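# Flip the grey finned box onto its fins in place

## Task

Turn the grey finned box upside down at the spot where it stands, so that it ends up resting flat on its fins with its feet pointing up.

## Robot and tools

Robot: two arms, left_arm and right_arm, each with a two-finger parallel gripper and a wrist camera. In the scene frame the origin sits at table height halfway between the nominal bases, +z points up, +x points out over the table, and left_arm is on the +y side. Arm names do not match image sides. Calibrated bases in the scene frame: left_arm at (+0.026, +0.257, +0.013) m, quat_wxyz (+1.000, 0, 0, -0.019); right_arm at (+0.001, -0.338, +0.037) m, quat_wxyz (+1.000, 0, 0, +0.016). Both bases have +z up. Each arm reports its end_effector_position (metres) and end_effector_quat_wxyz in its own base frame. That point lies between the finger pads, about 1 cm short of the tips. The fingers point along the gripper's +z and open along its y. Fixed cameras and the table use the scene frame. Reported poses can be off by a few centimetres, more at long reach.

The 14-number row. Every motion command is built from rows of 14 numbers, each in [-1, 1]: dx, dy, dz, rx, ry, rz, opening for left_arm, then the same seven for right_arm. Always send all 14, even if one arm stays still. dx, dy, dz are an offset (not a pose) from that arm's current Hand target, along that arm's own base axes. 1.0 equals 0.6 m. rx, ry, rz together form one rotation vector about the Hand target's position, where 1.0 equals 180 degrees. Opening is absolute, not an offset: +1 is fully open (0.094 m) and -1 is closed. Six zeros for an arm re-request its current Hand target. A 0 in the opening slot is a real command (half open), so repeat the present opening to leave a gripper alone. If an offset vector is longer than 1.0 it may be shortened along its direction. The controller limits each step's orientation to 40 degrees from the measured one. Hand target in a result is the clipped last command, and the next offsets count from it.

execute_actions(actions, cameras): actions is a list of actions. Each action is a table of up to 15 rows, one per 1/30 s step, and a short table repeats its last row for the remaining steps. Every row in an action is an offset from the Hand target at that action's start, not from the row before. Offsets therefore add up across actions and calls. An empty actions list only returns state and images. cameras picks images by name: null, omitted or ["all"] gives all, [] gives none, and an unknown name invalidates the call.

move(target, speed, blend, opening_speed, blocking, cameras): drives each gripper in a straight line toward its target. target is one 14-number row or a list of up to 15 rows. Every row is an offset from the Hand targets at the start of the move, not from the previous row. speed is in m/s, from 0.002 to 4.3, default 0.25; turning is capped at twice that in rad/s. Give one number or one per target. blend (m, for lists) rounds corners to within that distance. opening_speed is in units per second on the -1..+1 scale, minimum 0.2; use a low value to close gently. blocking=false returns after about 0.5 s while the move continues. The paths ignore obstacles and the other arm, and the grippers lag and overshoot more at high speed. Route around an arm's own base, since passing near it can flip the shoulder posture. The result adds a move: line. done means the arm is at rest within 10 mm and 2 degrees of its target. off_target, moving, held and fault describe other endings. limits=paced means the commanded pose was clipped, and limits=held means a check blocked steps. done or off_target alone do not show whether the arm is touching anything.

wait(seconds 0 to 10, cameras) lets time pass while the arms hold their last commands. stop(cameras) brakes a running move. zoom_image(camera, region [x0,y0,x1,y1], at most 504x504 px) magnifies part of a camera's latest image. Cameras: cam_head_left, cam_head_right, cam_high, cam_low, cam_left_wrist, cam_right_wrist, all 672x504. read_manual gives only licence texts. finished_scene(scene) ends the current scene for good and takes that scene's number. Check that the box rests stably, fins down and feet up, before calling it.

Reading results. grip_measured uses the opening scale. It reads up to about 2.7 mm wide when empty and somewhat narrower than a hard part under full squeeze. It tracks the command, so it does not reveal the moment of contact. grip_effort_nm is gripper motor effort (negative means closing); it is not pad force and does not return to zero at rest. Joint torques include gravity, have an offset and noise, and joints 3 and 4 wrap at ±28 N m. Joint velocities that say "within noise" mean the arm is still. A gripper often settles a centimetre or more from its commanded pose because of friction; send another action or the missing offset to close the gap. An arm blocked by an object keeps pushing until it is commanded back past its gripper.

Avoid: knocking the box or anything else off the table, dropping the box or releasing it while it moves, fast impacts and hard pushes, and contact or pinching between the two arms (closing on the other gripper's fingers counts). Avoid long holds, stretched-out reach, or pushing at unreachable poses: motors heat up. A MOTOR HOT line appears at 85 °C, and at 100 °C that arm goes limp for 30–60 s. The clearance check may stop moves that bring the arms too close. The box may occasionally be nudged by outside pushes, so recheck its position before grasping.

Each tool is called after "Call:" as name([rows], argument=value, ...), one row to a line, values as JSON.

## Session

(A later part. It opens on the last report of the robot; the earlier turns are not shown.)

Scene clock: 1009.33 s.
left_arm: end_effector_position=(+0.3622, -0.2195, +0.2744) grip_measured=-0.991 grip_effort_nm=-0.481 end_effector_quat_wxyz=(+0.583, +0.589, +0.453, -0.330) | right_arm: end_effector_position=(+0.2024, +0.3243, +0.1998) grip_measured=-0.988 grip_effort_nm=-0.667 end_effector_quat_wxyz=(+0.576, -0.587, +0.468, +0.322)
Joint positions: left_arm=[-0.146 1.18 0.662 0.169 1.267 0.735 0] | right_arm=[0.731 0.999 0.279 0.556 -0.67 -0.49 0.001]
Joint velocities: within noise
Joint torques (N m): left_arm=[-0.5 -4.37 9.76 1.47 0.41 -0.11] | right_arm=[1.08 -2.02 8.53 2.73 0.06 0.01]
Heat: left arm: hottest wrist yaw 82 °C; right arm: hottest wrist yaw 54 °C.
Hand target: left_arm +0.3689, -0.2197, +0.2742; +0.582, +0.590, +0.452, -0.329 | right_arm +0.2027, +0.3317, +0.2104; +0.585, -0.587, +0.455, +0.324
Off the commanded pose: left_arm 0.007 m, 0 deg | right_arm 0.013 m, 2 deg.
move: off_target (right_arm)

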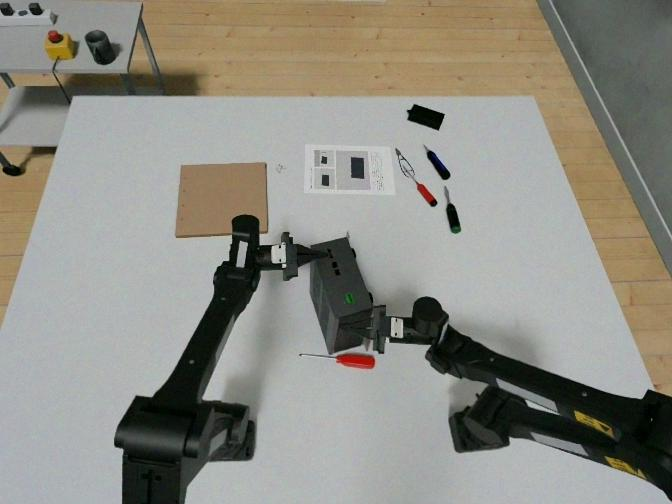

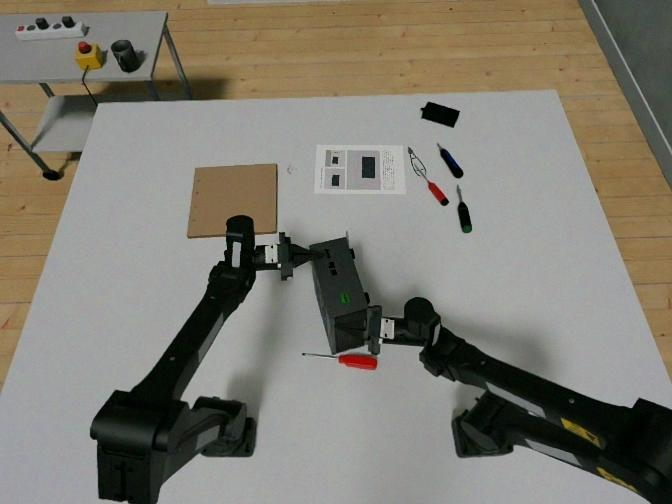

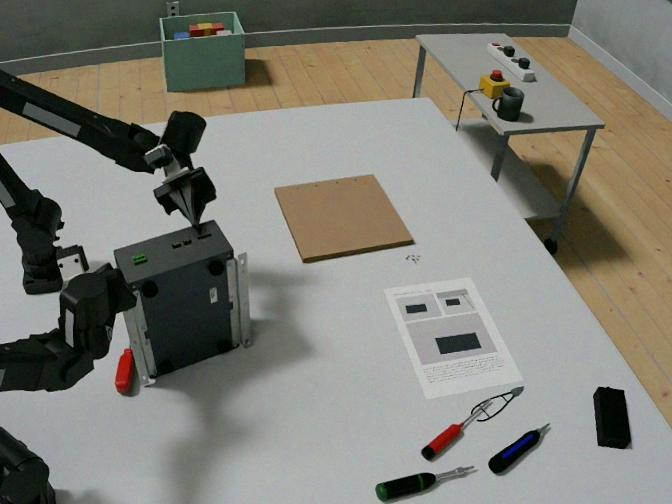

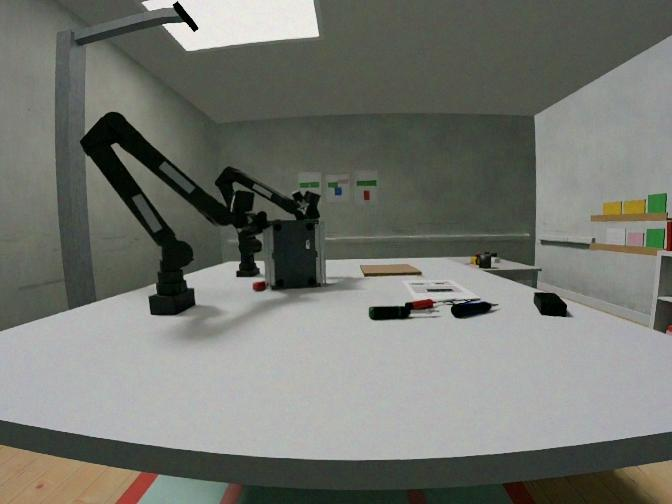

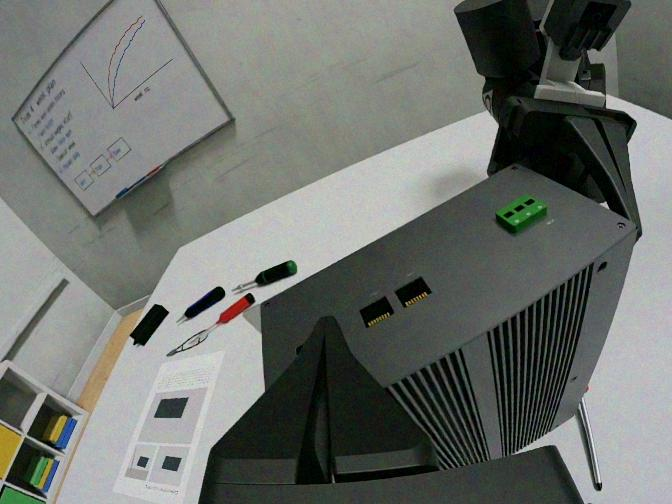

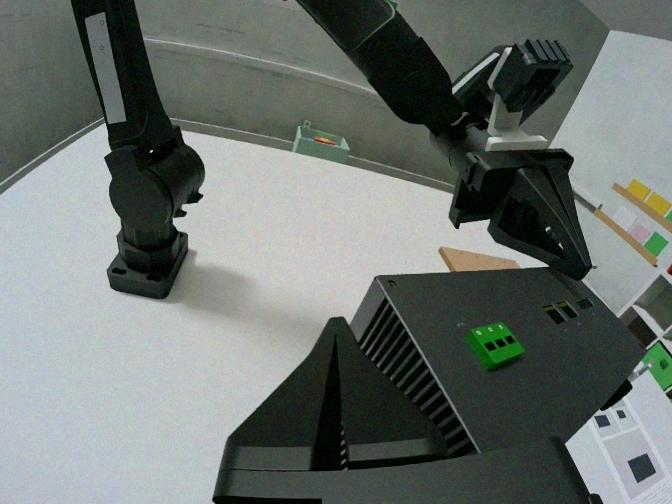

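Call:
move([
  [0.0,0.2,0.1,0,0,0,-1,0.0,-0.2,0.03,0,0,0,-1],
  [0.0,0.2,0.27,0.11,0.247,0.255,0.0,0.0,-0.25,0.06,0,0,0,-1],
  [-0.012,-0.08,0.27,0.2197,0.4938,0.5098,0.0,0.0,-0.25,0.06,0,0,0,-1],
], speed=[0.12,0.25,0.2])

Scene clock: 1060.23 s.
left_arm: end_effector_position=(+0.3562, -0.2600, +0.4267) grip_measured=-0.003 grip_effort_nm=0.154 end_effector_quat_wxyz=(+0.112, -0.089, +0.985, -0.095) | right_arm: end_effector_position=(+0.1920, +0.1838, +0.2219) grip_measured=-0.988 grip_effort_nm=-0.672 end_effector_quat_wxyz=(+0.570, -0.582, +0.468, +0.342)
Joint positions: left_arm=[-0.632 1.381 1.775 -1.67 -0.006 -0.812 0.047] | right_arm=[0.09 0.569 0.261 -0.17 -1.316 -0.818 0.001]
Joint velocities: within noise
Joint torques (N m): left_arm=[-1.26 -7.47 11.93 0.81 0.13 -0.32] | right_arm=[-1.79 1.44 12.07 1.37 -0.5 -0.1]
Heat: left arm: hottest elbow 48 °C; right arm: hottest elbow 44 °C.
Hand target: left_arm +0.3617, -0.2677, +0.4361; -0.001, -0.096, +0.995, +0.000 | right_arm +0.2026, +0.1817, +0.2463; +0.585, -0.587, +0.455, +0.324
Off the commanded pose: left_arm 0.013 m, 17 deg | right_arm 0.027 m, 3 deg.
joint sent to its limit (left arm) — joint 4 (wrist pitch), lower limit. The joint targets are off in orientation, not in position.
move: off_target (left_arm, right_arm); target 2's new opening was sent with left_arm's hand 0.018 m and 1 deg from that target

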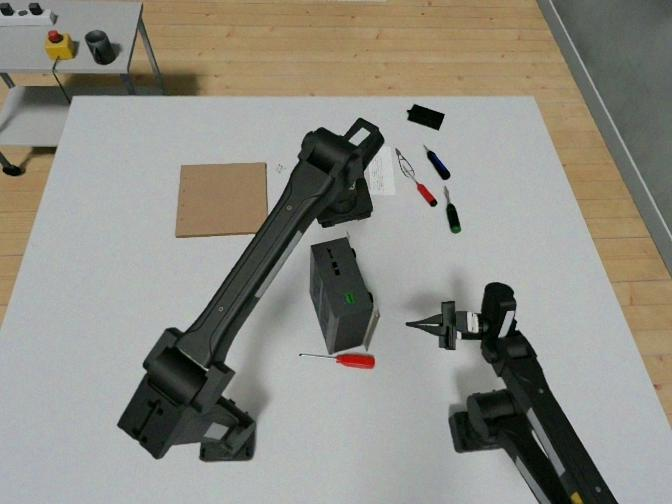

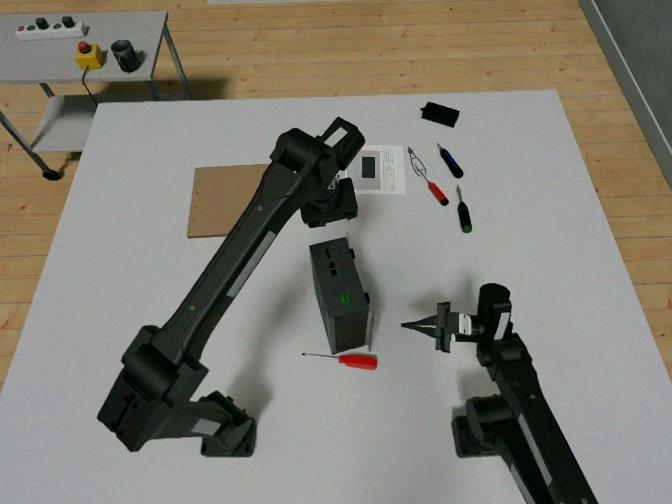

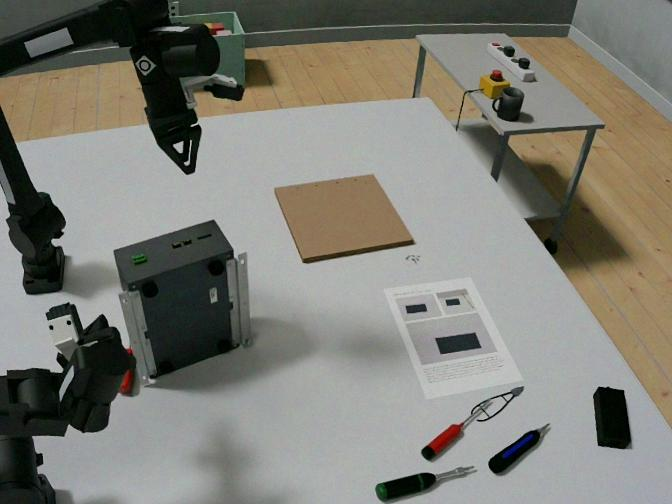

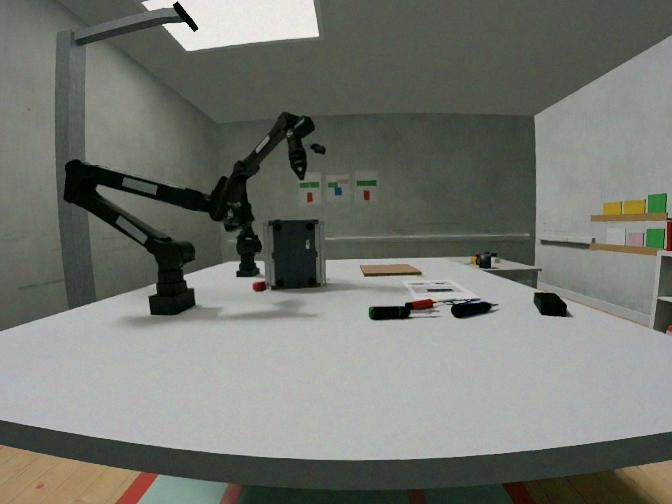

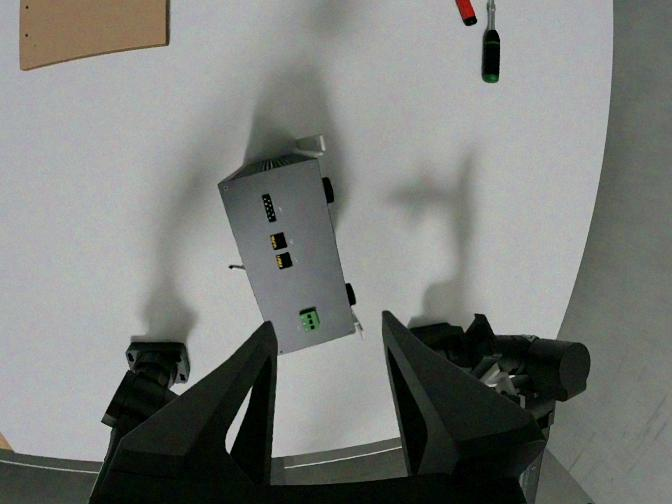

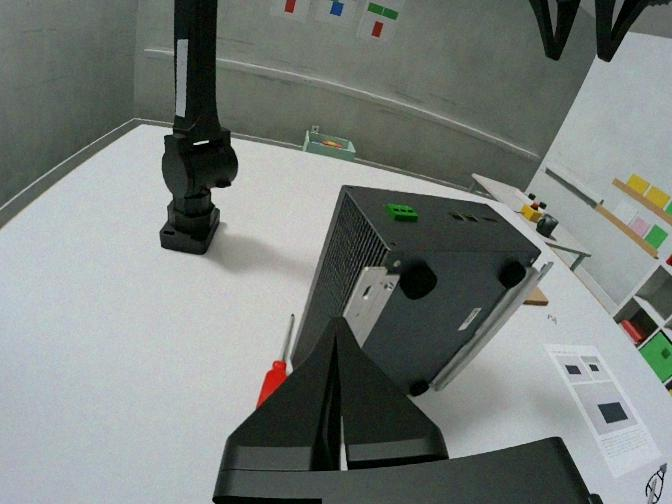

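Call:
zoom_image(camera="cam_left_wrist", region=[200, 110, 370, 370])

Call:
zoom_image(camera="cam_high", region=[100, 210, 270, 400])

Scaled by 1.938 from the camera's 672x504 image, which has a finer 960x720 frame.

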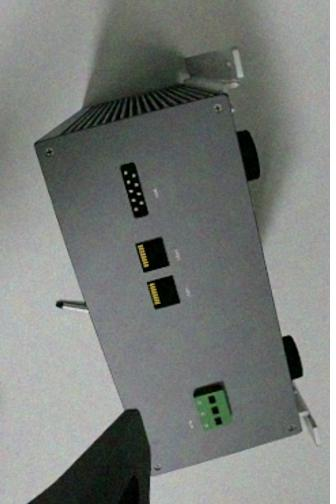

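Scaled by 2.653.

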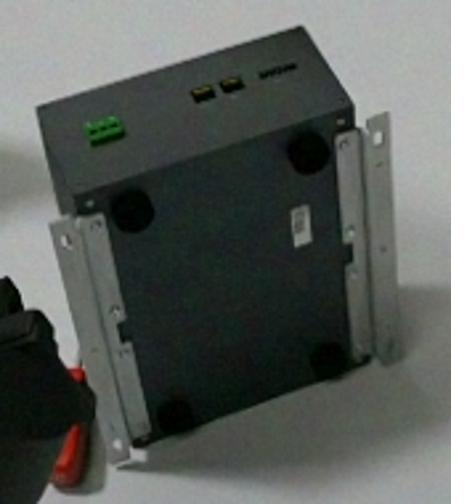

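Call:
move([
  [0,0,0,0,0,0,0,0.25,-0.13,0,-0.028,0.304,-0.04,-1],
  [0,0,0,0,0,0,0,0.37,0.0,-0.17,-0.055,0.608,-0.079,-1],
  [0,0,0,0,0,0,0,0.37,0.055,-0.367,-0.055,0.608,-0.079,-1],
  [0,0,0,0,0,0,0,0.34,0.2,-0.367,-0.055,0.608,-0.079,-1],
], speed=[0.2,0.2,0.2,0.06])

Scene clock: 1147.13 s.
left_arm: end_effector_position=(+0.3560, -0.2601, +0.4267) grip_measured=-0.003 grip_effort_nm=0.154 end_effector_quat_wxyz=(+0.112, -0.090, +0.985, -0.095) | right_arm: end_effector_position=(+0.4091, +0.2853, +0.0184) grip_measured=-0.988 grip_effort_nm=-0.686 end_effector_quat_wxyz=(-0.051, -0.045, +0.822, +0.566)
Joint positions: left_arm=[-0.632 1.381 1.775 -1.671 -0.005 -0.814 0.047] | right_arm=[0.285 1.908 0.931 -0.241 -1.183 0.415 0.001]
Joint velocities: within noise
Joint torques (N m): left_arm=[-1.08 -7.41 11.93 0.83 0.13 -0.31] | right_arm=[2.32 -15.38 5.37 1.77 -0.44 -0.01]
Heat: left arm: hottest elbow 48 °C; right arm: hottest elbow 48 °C.
Hand target: left_arm +0.3616, -0.2677, +0.4361; -0.001, -0.096, +0.995, +0.000 | right_arm +0.4065, +0.3018, +0.0261; -0.047, -0.065, +0.820, +0.566
Off the commanded pose: left_arm 0.013 m, 17 deg | right_arm 0.018 m, 2 deg.
joint sent to its limit (left arm) — joint 4 (wrist pitch), lower limit. The joint targets are off in orientation, not in position.
move: off_target (left_arm, right_arm)

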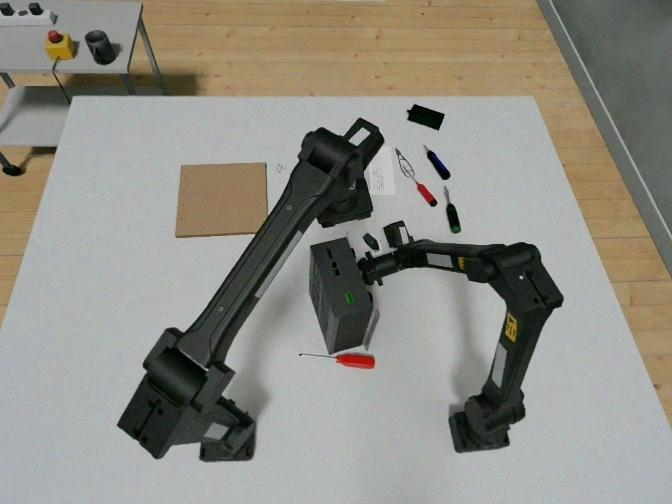

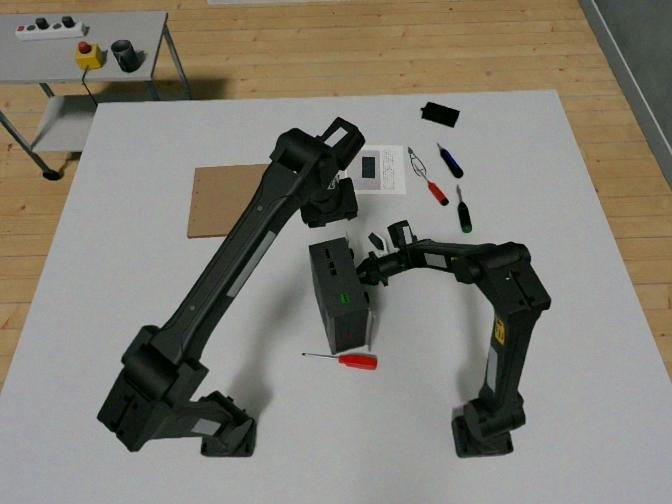

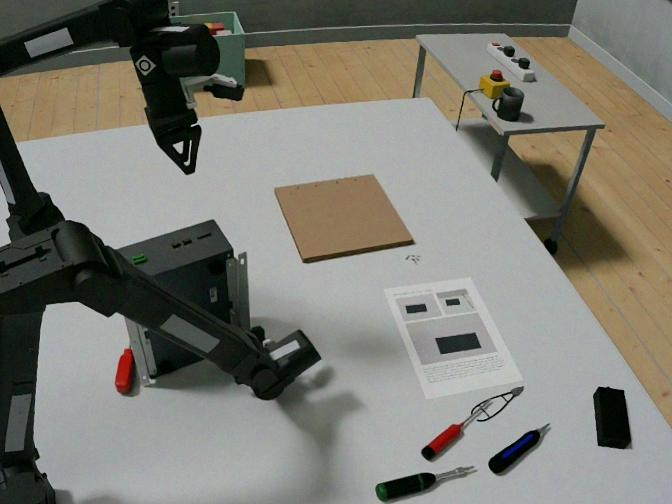

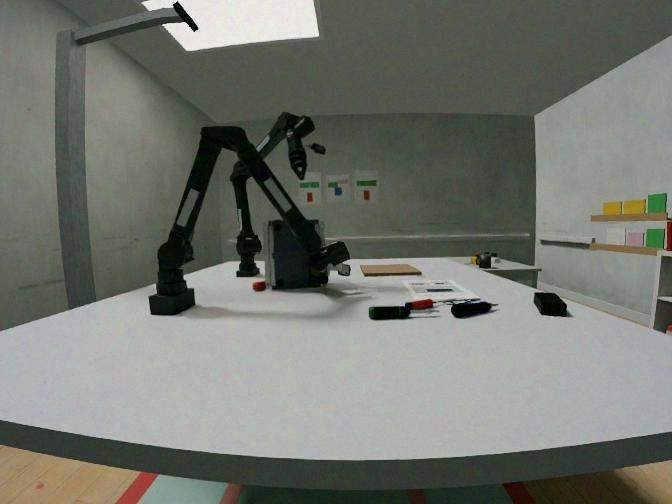

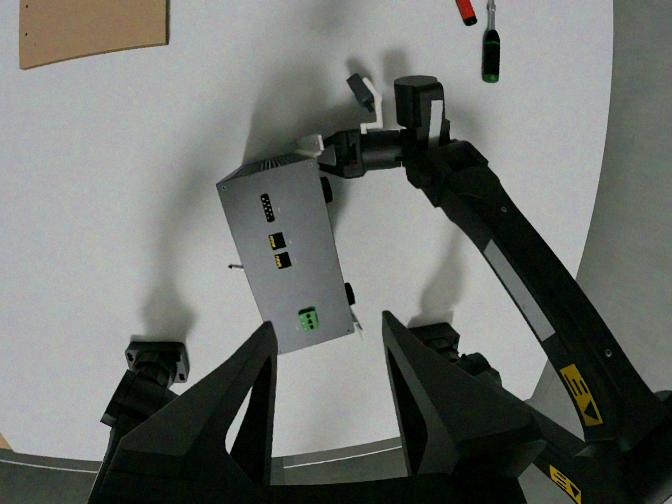

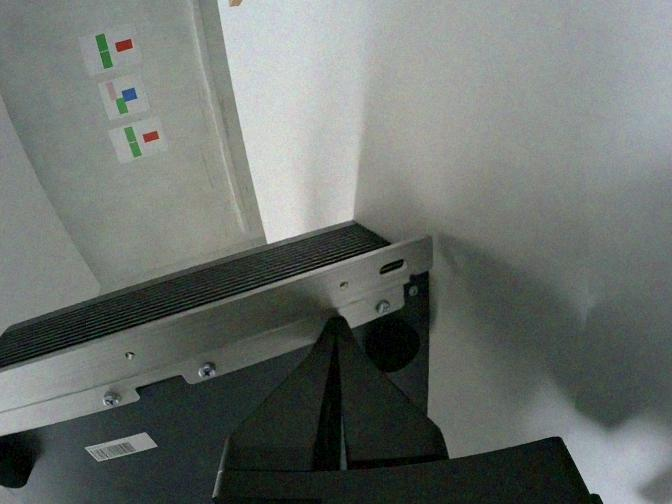

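Call:
move(target=[0,0,0,0,0,0,0,-0.06,0.2,0.0,0,0,0.03,-1], speed=0.05, cameras=["cam_left_wrist","cam_head_left","cam_low","cam_right_wrist"])

Scene clock: 1153.73 s.
left_arm: end_effector_position=(+0.3560, -0.2601, +0.4267) grip_measured=-0.003 grip_effort_nm=0.154 end_effector_quat_wxyz=(+0.112, -0.090, +0.985, -0.095) | right_arm: end_effector_position=(+0.3748, +0.3967, +0.0218) grip_measured=-0.988 grip_effort_nm=-0.681 end_effector_quat_wxyz=(-0.070, -0.081, +0.823, +0.558)
Joint positions: left_arm=[-0.632 1.381 1.775 -1.671 -0.005 -0.814 0.047] | right_arm=[0.532 1.93 0.947 0.068 -1.09 0.743 0.001]
Joint velocities: within noise
Joint torques (N m): left_arm=[-1.14 -7.53 11.95 0.84 0.11 -0.31] | right_arm=[2.67 -12.81 7.68 2 -0.69 -0.04]
Heat: left arm: hottest elbow 48 °C; right arm: hottest elbow 48 °C.
Hand target: left_arm +0.3616, -0.2677, +0.4361; -0.001, -0.096, +0.995, +0.000 | right_arm +0.3706, +0.4217, +0.0262; -0.073, -0.104, +0.816, +0.564
Off the commanded pose: left_arm 0.013 m, 17 deg | right_arm 0.026 m, 3 deg.
joint sent to its limit (left arm) — joint 4 (wrist pitch), lower limit. The joint targets are off in orientation, not in position.
move: off_target (left_arm, right_arm)
Images, in order (width x height): cam_head_left 672x504, cam_low 672x504, cam_left_wrist 672x504, cam_right_wrist 672x504.

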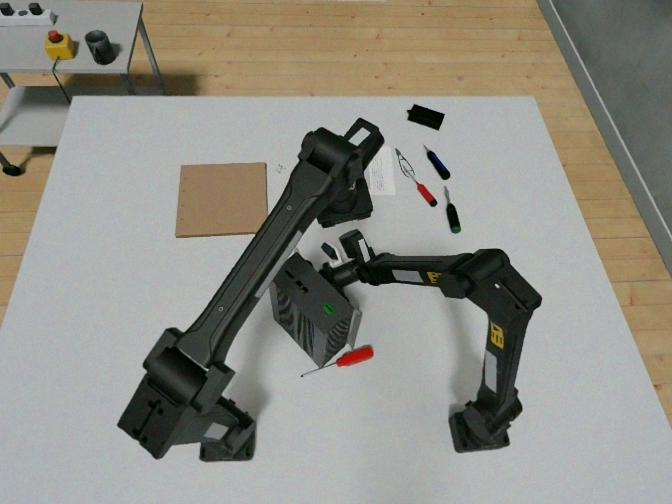

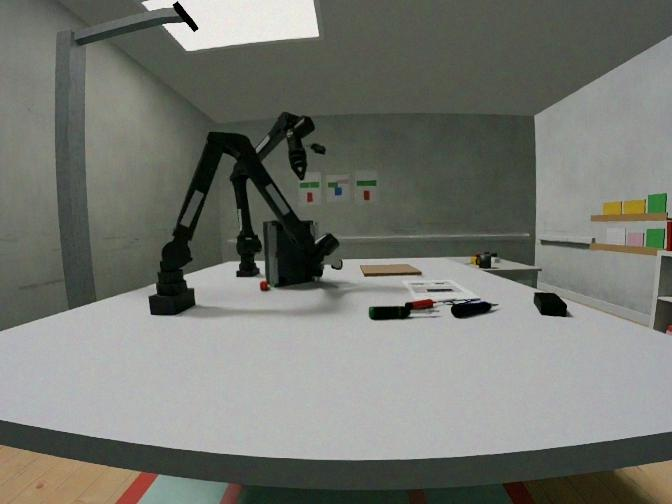

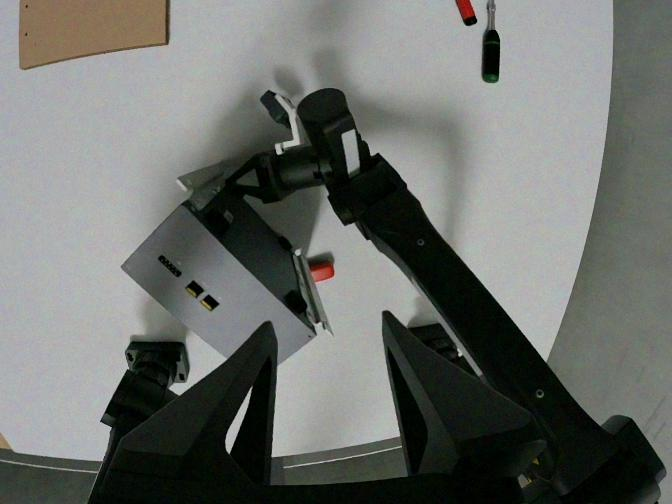

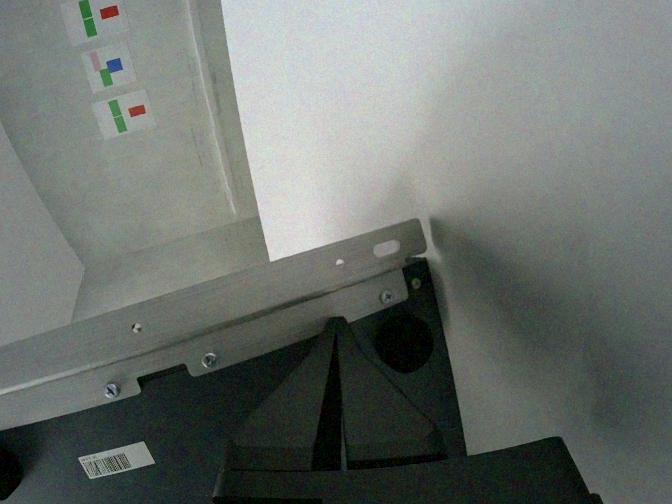

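Call:
move([
  [0,0,0,0,0,0,0,0.133,-0.15,0.03,0,0,0,-1],
  [0,0,0,0,0,0,0,0.133,-0.167,0.5,0,0,0,0],
  [0.057,0.223,-0.148,0,0,0.201,0,-0.21,-0.243,0.56,-0.34,-0.1875,0.138,0],
], speed=[0.12,0.25,0.25])

Scene clock: 1238.10 s.
left_arm: end_effector_position=(+0.3955, -0.1368, +0.3529) grip_measured=-0.003 grip_effort_nm=0.154 end_effector_quat_wxyz=(+0.044, -0.390, +0.919, -0.038) | right_arm: end_effector_position=(+0.2501, +0.2758, +0.3575) grip_measured=-0.002 grip_effort_nm=0.071 end_effector_quat_wxyz=(+0.056, -0.364, +0.929, +0.030)
Joint positions: left_arm=[-0.333 1.381 1.597 -1.671 -0.003 -1.135 0.047] | right_arm=[0.834 1.258 1.495 -1.681 -0.003 0.088 0.047]
Joint velocities: within noise
Joint torques (N m): left_arm=[-0.09 -8.76 8.23 0.53 0.11 -0.33] | right_arm=[0.5 -7.77 7.92 0.53 0.13 0]
Heat: left arm: hottest elbow 49 °C; right arm: hottest elbow 45 °C.
Hand target: left_arm +0.3959, -0.1340, +0.3474; -0.001, -0.400, +0.916, +0.000 | right_arm +0.2446, +0.2759, +0.3622; +0.000, -0.366, +0.931, +0.000
Off the commanded pose: left_arm 0.006 m, 7 deg | right_arm 0.007 m, 7 deg.
joint sent to its limit (left arm) — joint 4 (wrist pitch), lower limit. The joint targets are off in orientation, not in position.
joint sent to its limit (right arm) — joint 4 (wrist pitch), lower limit. The joint targets are off in orientation, not in position.
move: off_target (left_arm, right_arm); target 2's new opening was sent with right_arm's hand 0.021 m and 2 deg from that target

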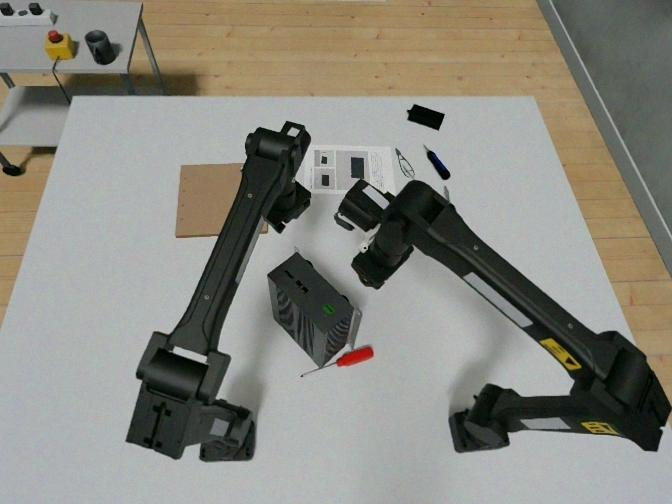

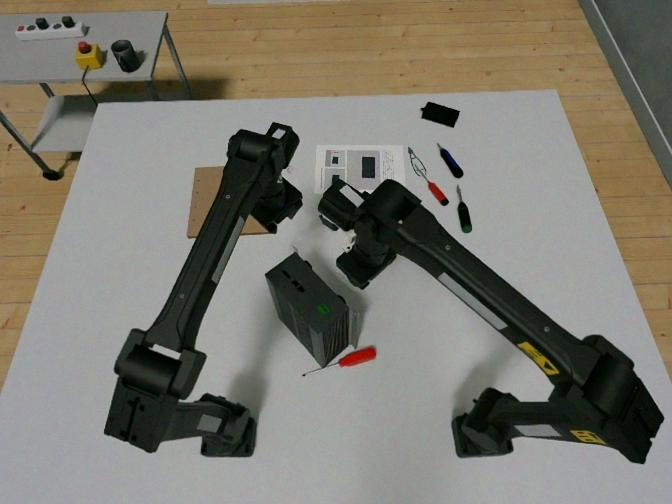

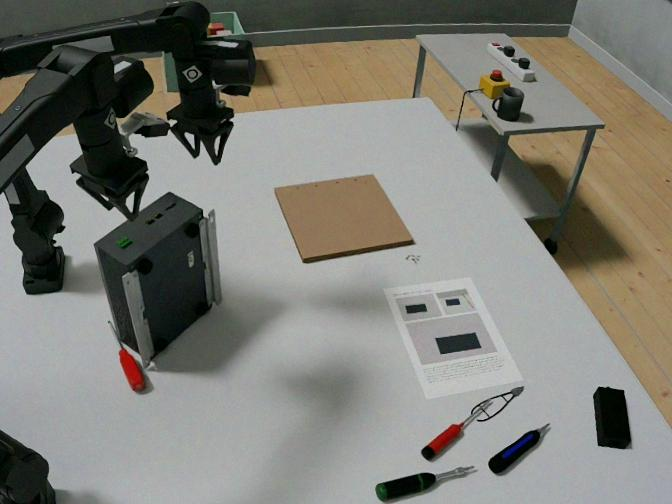

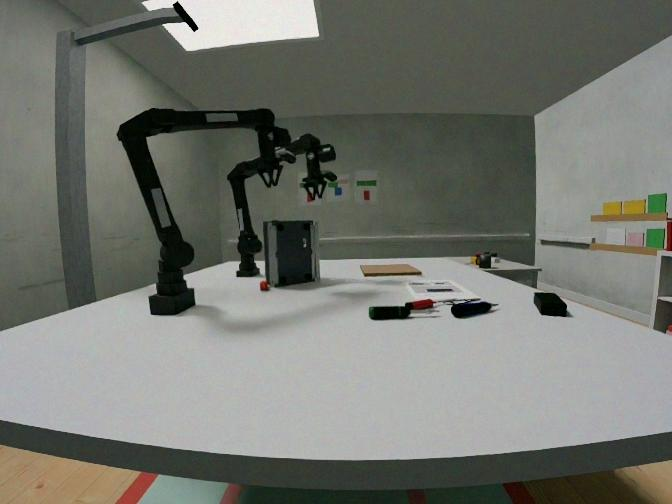

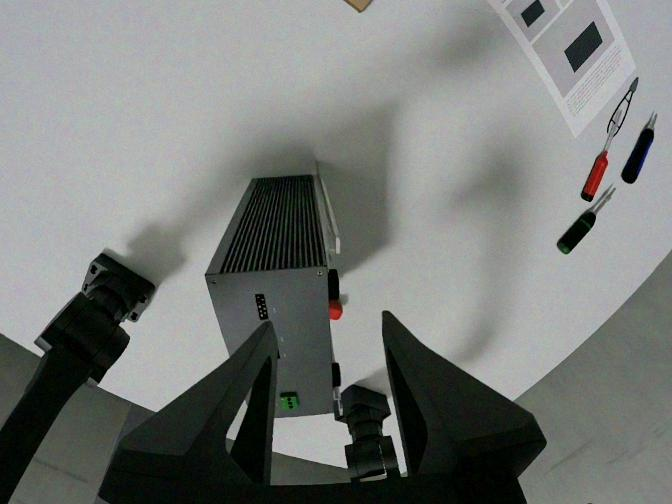

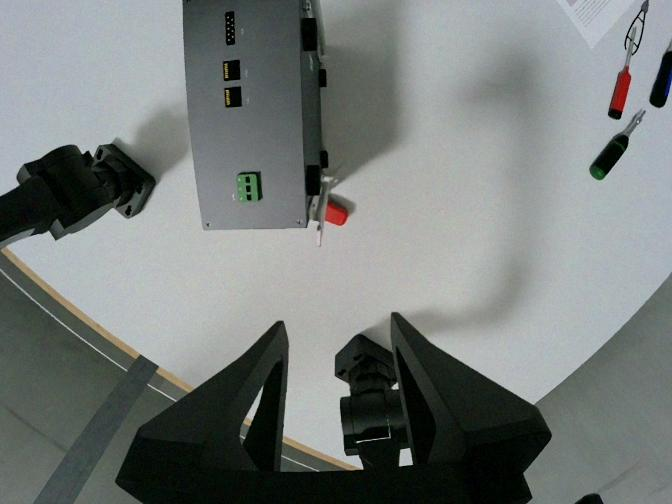

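Call:
zoom_image(camera="cam_left_wrist", region=[290, 150, 370, 310])

Call:
zoom_image(camera="cam_right_wrist", region=[280, 130, 380, 270])

Scaled by 3.150 from the camera's 672x504 image, which has a finer 960x720 frame.

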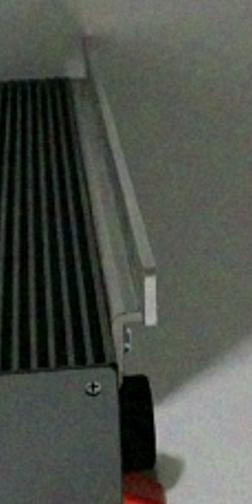

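Scaled by 3.600 from the camera's 672x504 image, which has a finer 960x720 frame.

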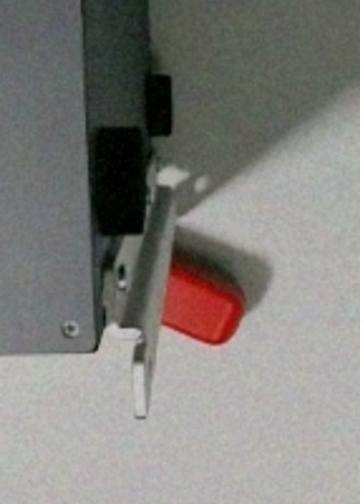

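Call:
move(target=[0.011,-0.019,-0.117,0,0,0,-0.36,-0.034,0.008,-0.175,0,0,0,-0.36], speed=0.15)

Call:
zoom_image(camera="cam_left_wrist", region=[230, 200, 450, 400])

Call:
zoom_image(camera="cam_right_wrist", region=[230, 200, 450, 400])

Scene clock: 1289.07 s.
left_arm: end_effector_position=(+0.3991, -0.1390, +0.2858) grip_measured=-0.357 grip_effort_nm=-0.115 end_effector_quat_wxyz=(+0.005, -0.399, +0.917, -0.003) | right_arm: end_effector_position=(+0.2251, +0.2742, +0.2572) grip_measured=-0.358 grip_effort_nm=-0.090 end_effector_quat_wxyz=(-0.004, -0.364, +0.932, -0.002)
Joint positions: left_arm=[-0.335 1.437 1.481 -1.604 -0.002 -1.156 0.03] | right_arm=[0.884 1.272 1.247 -1.556 -0.001 0.14 0.03]
Joint velocities: within noise
Joint torques (N m): left_arm=[-1.67 -8.64 8.4 1.1 0.11 -0.32] | right_arm=[0.62 -7.18 8.13 0.99 0.06 0]
Heat: left arm: hottest elbow 46 °C; right arm: hottest elbow 43 °C.
Hand target: left_arm +0.4026, -0.1454, +0.2771; -0.001, -0.400, +0.916, +0.000 | right_arm +0.2242, +0.2807, +0.2572; +0.000, -0.366, +0.931, +0.000
Off the commanded pose: left_arm 0.011 m, 1 deg | right_arm 0.007 m, 1 deg.
move: off_target (left_arm)

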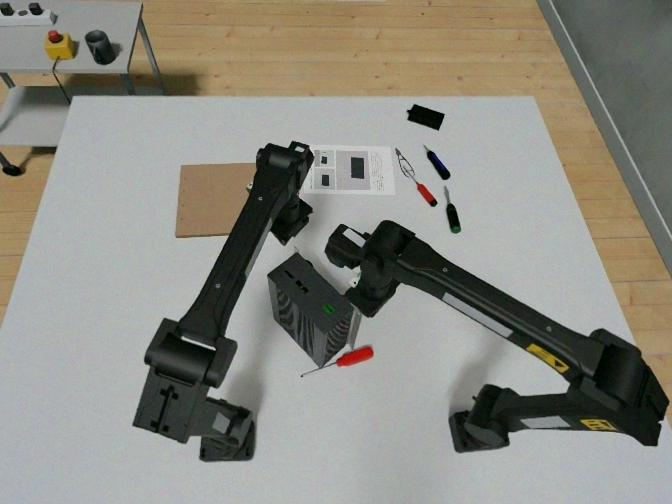

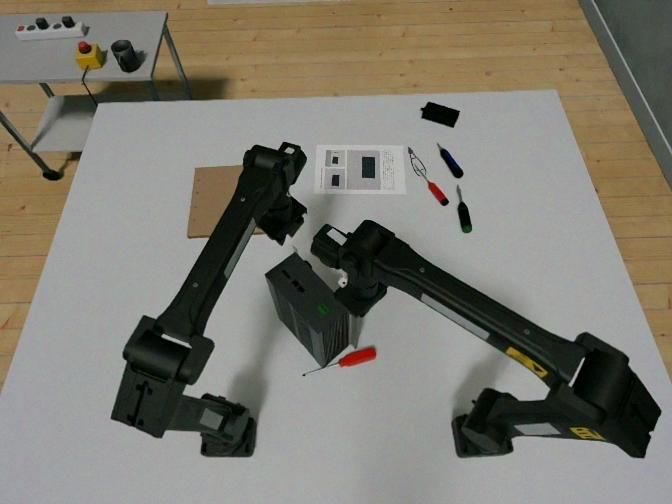

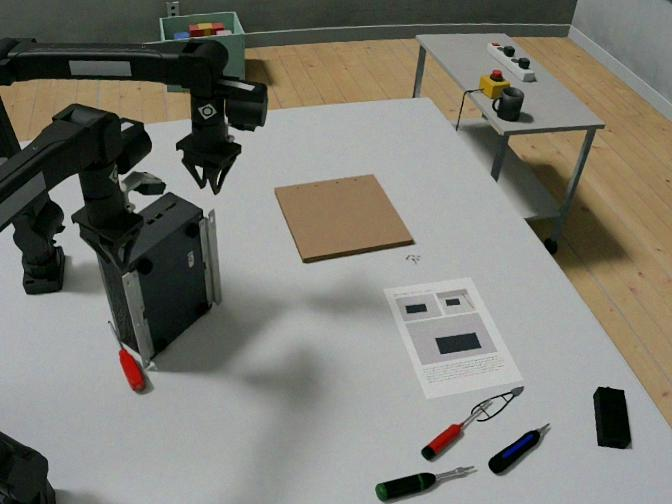

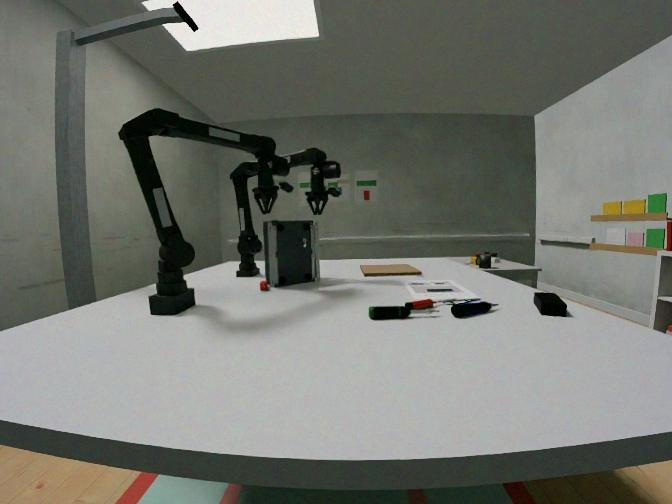

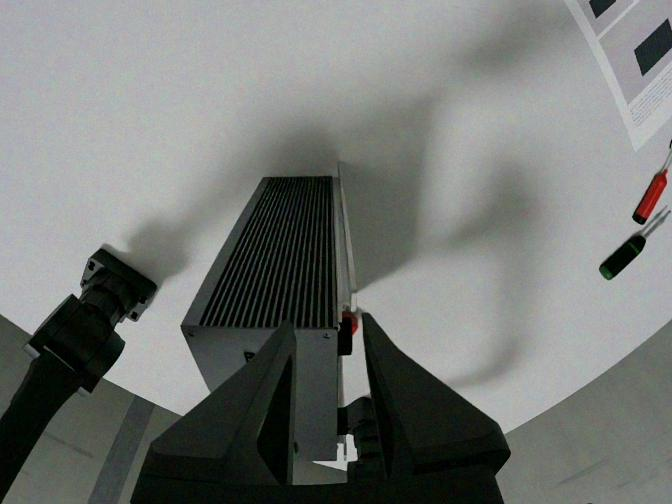

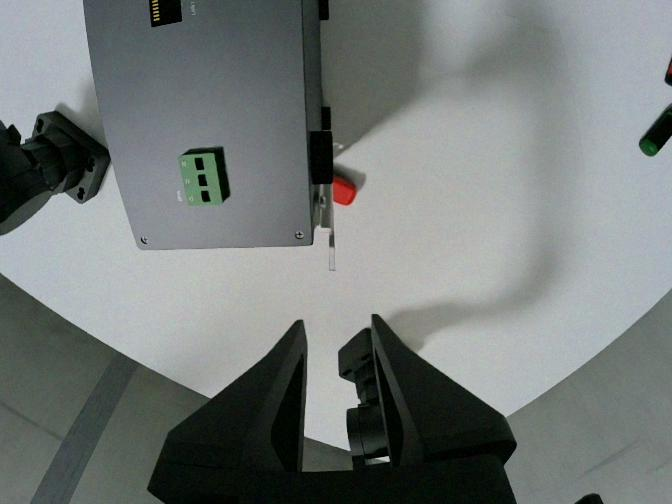

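Scaled by 2.291 from the camera's 672x504 image, which has a finer 960x720 frame.

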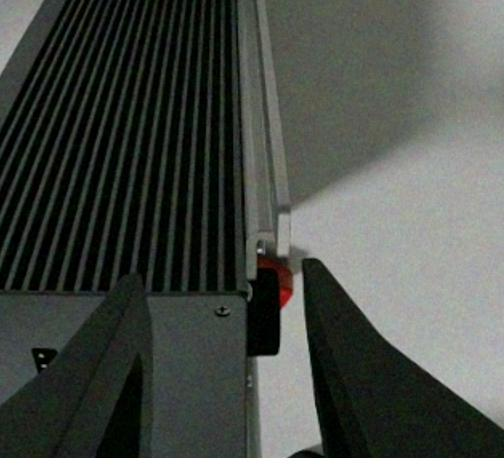

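Scaled by 2.291 from the camera's 672x504 image, which has a finer 960x720 frame.

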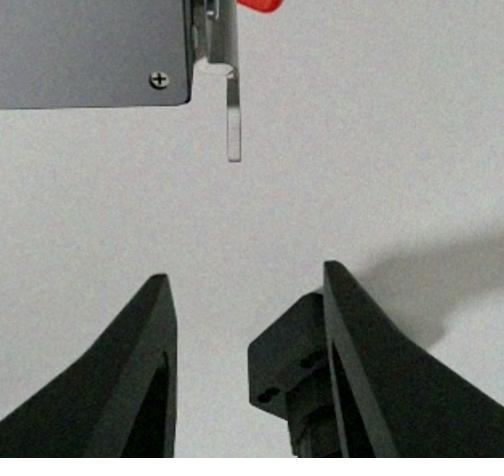

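Call:
move([
  [0.0003,-0.0237,0,0,0,0,-0.36,0.0038,0.0082,0,0,0,0,-0.36],
  [0.0003,-0.0237,-0.073,0,0,0,-0.36,0.0038,0.0082,-0.065,0,0,0,-0.36],
], speed=[0.05,0.04], cameras=["cam_left_wrist","cam_right_wrist"])

Call:
zoom_image(camera="cam_left_wrist", region=[230, 200, 450, 400])

Call:
zoom_image(camera="cam_right_wrist", region=[230, 200, 450, 400])

Scene clock: 1319.10 s.
left_arm: end_effector_position=(+0.3998, -0.1545, +0.2448) grip_measured=-0.357 grip_effort_nm=-0.115 end_effector_quat_wxyz=(+0.006, -0.398, +0.917, -0.005) | right_arm: end_effector_position=(+0.2279, +0.2792, +0.2203) grip_measured=-0.358 grip_effort_nm=-0.095 end_effector_quat_wxyz=(-0.002, -0.363, +0.932, +0.000)
Joint positions: left_arm=[-0.368 1.449 1.386 -1.491 -0.002 -1.186 0.03] | right_arm=[0.887 1.29 1.166 -1.451 -0.001 0.144 0.03]
Joint velocities: within noise
Joint torques (N m): left_arm=[-1.44 -8.53 8.24 0.9 0.08 -0.32] | right_arm=[0.62 -7.06 8.03 0.88 0.01 0.1]
Heat: left arm: hottest elbow 47 °C; right arm: hottest elbow 44 °C.
Hand target: left_arm +0.4027, -0.1595, +0.2332; -0.001, -0.400, +0.916, +0.000 | right_arm +0.2266, +0.2857, +0.2182; +0.000, -0.366, +0.931, +0.000
Off the commanded pose: left_arm 0.013 m, 1 deg | right_arm 0.007 m, 0 deg.
move: off_target (left_arm)
Images, in order (width x height): cam_left_wrist 672x504, cam_right_wrist 672x504.

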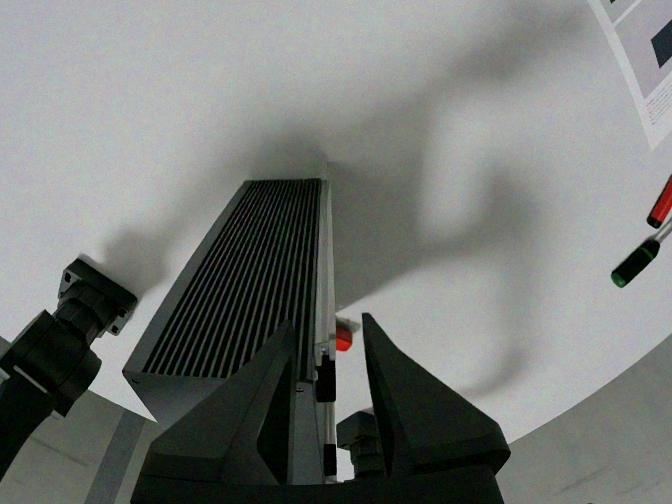

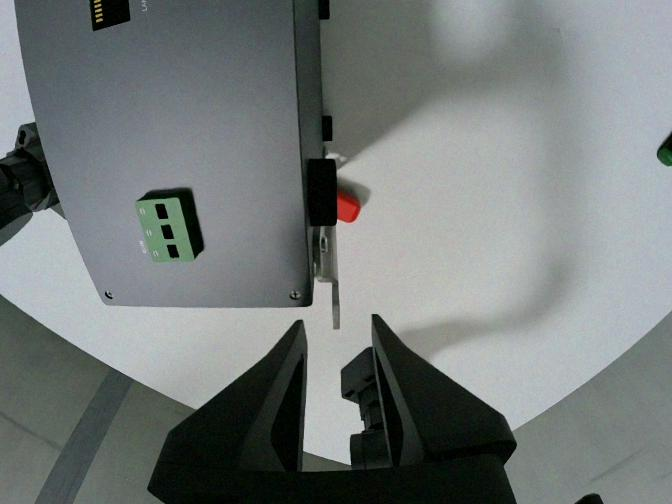

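Scaled by 2.291 from the camera's 672x504 image, which has a finer 960x720 frame.

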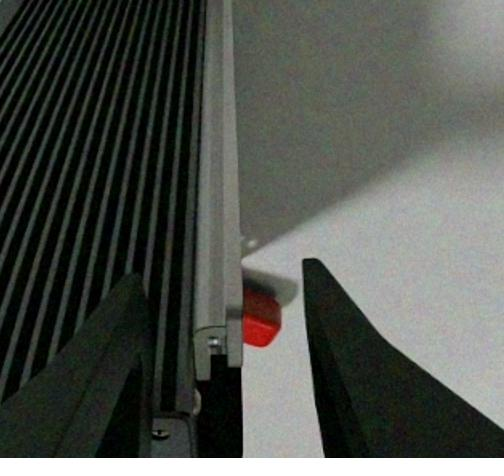

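Scaled by 2.291 from the camera's 672x504 image, which has a finer 960x720 frame.

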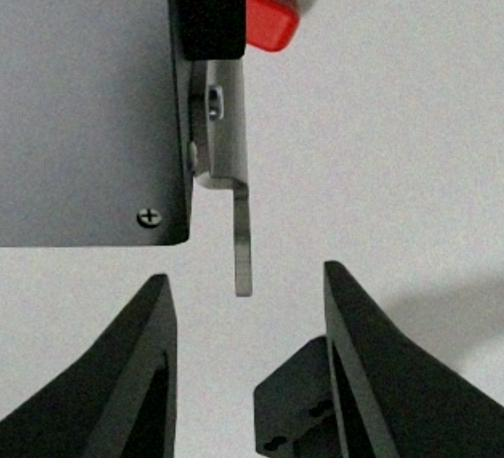

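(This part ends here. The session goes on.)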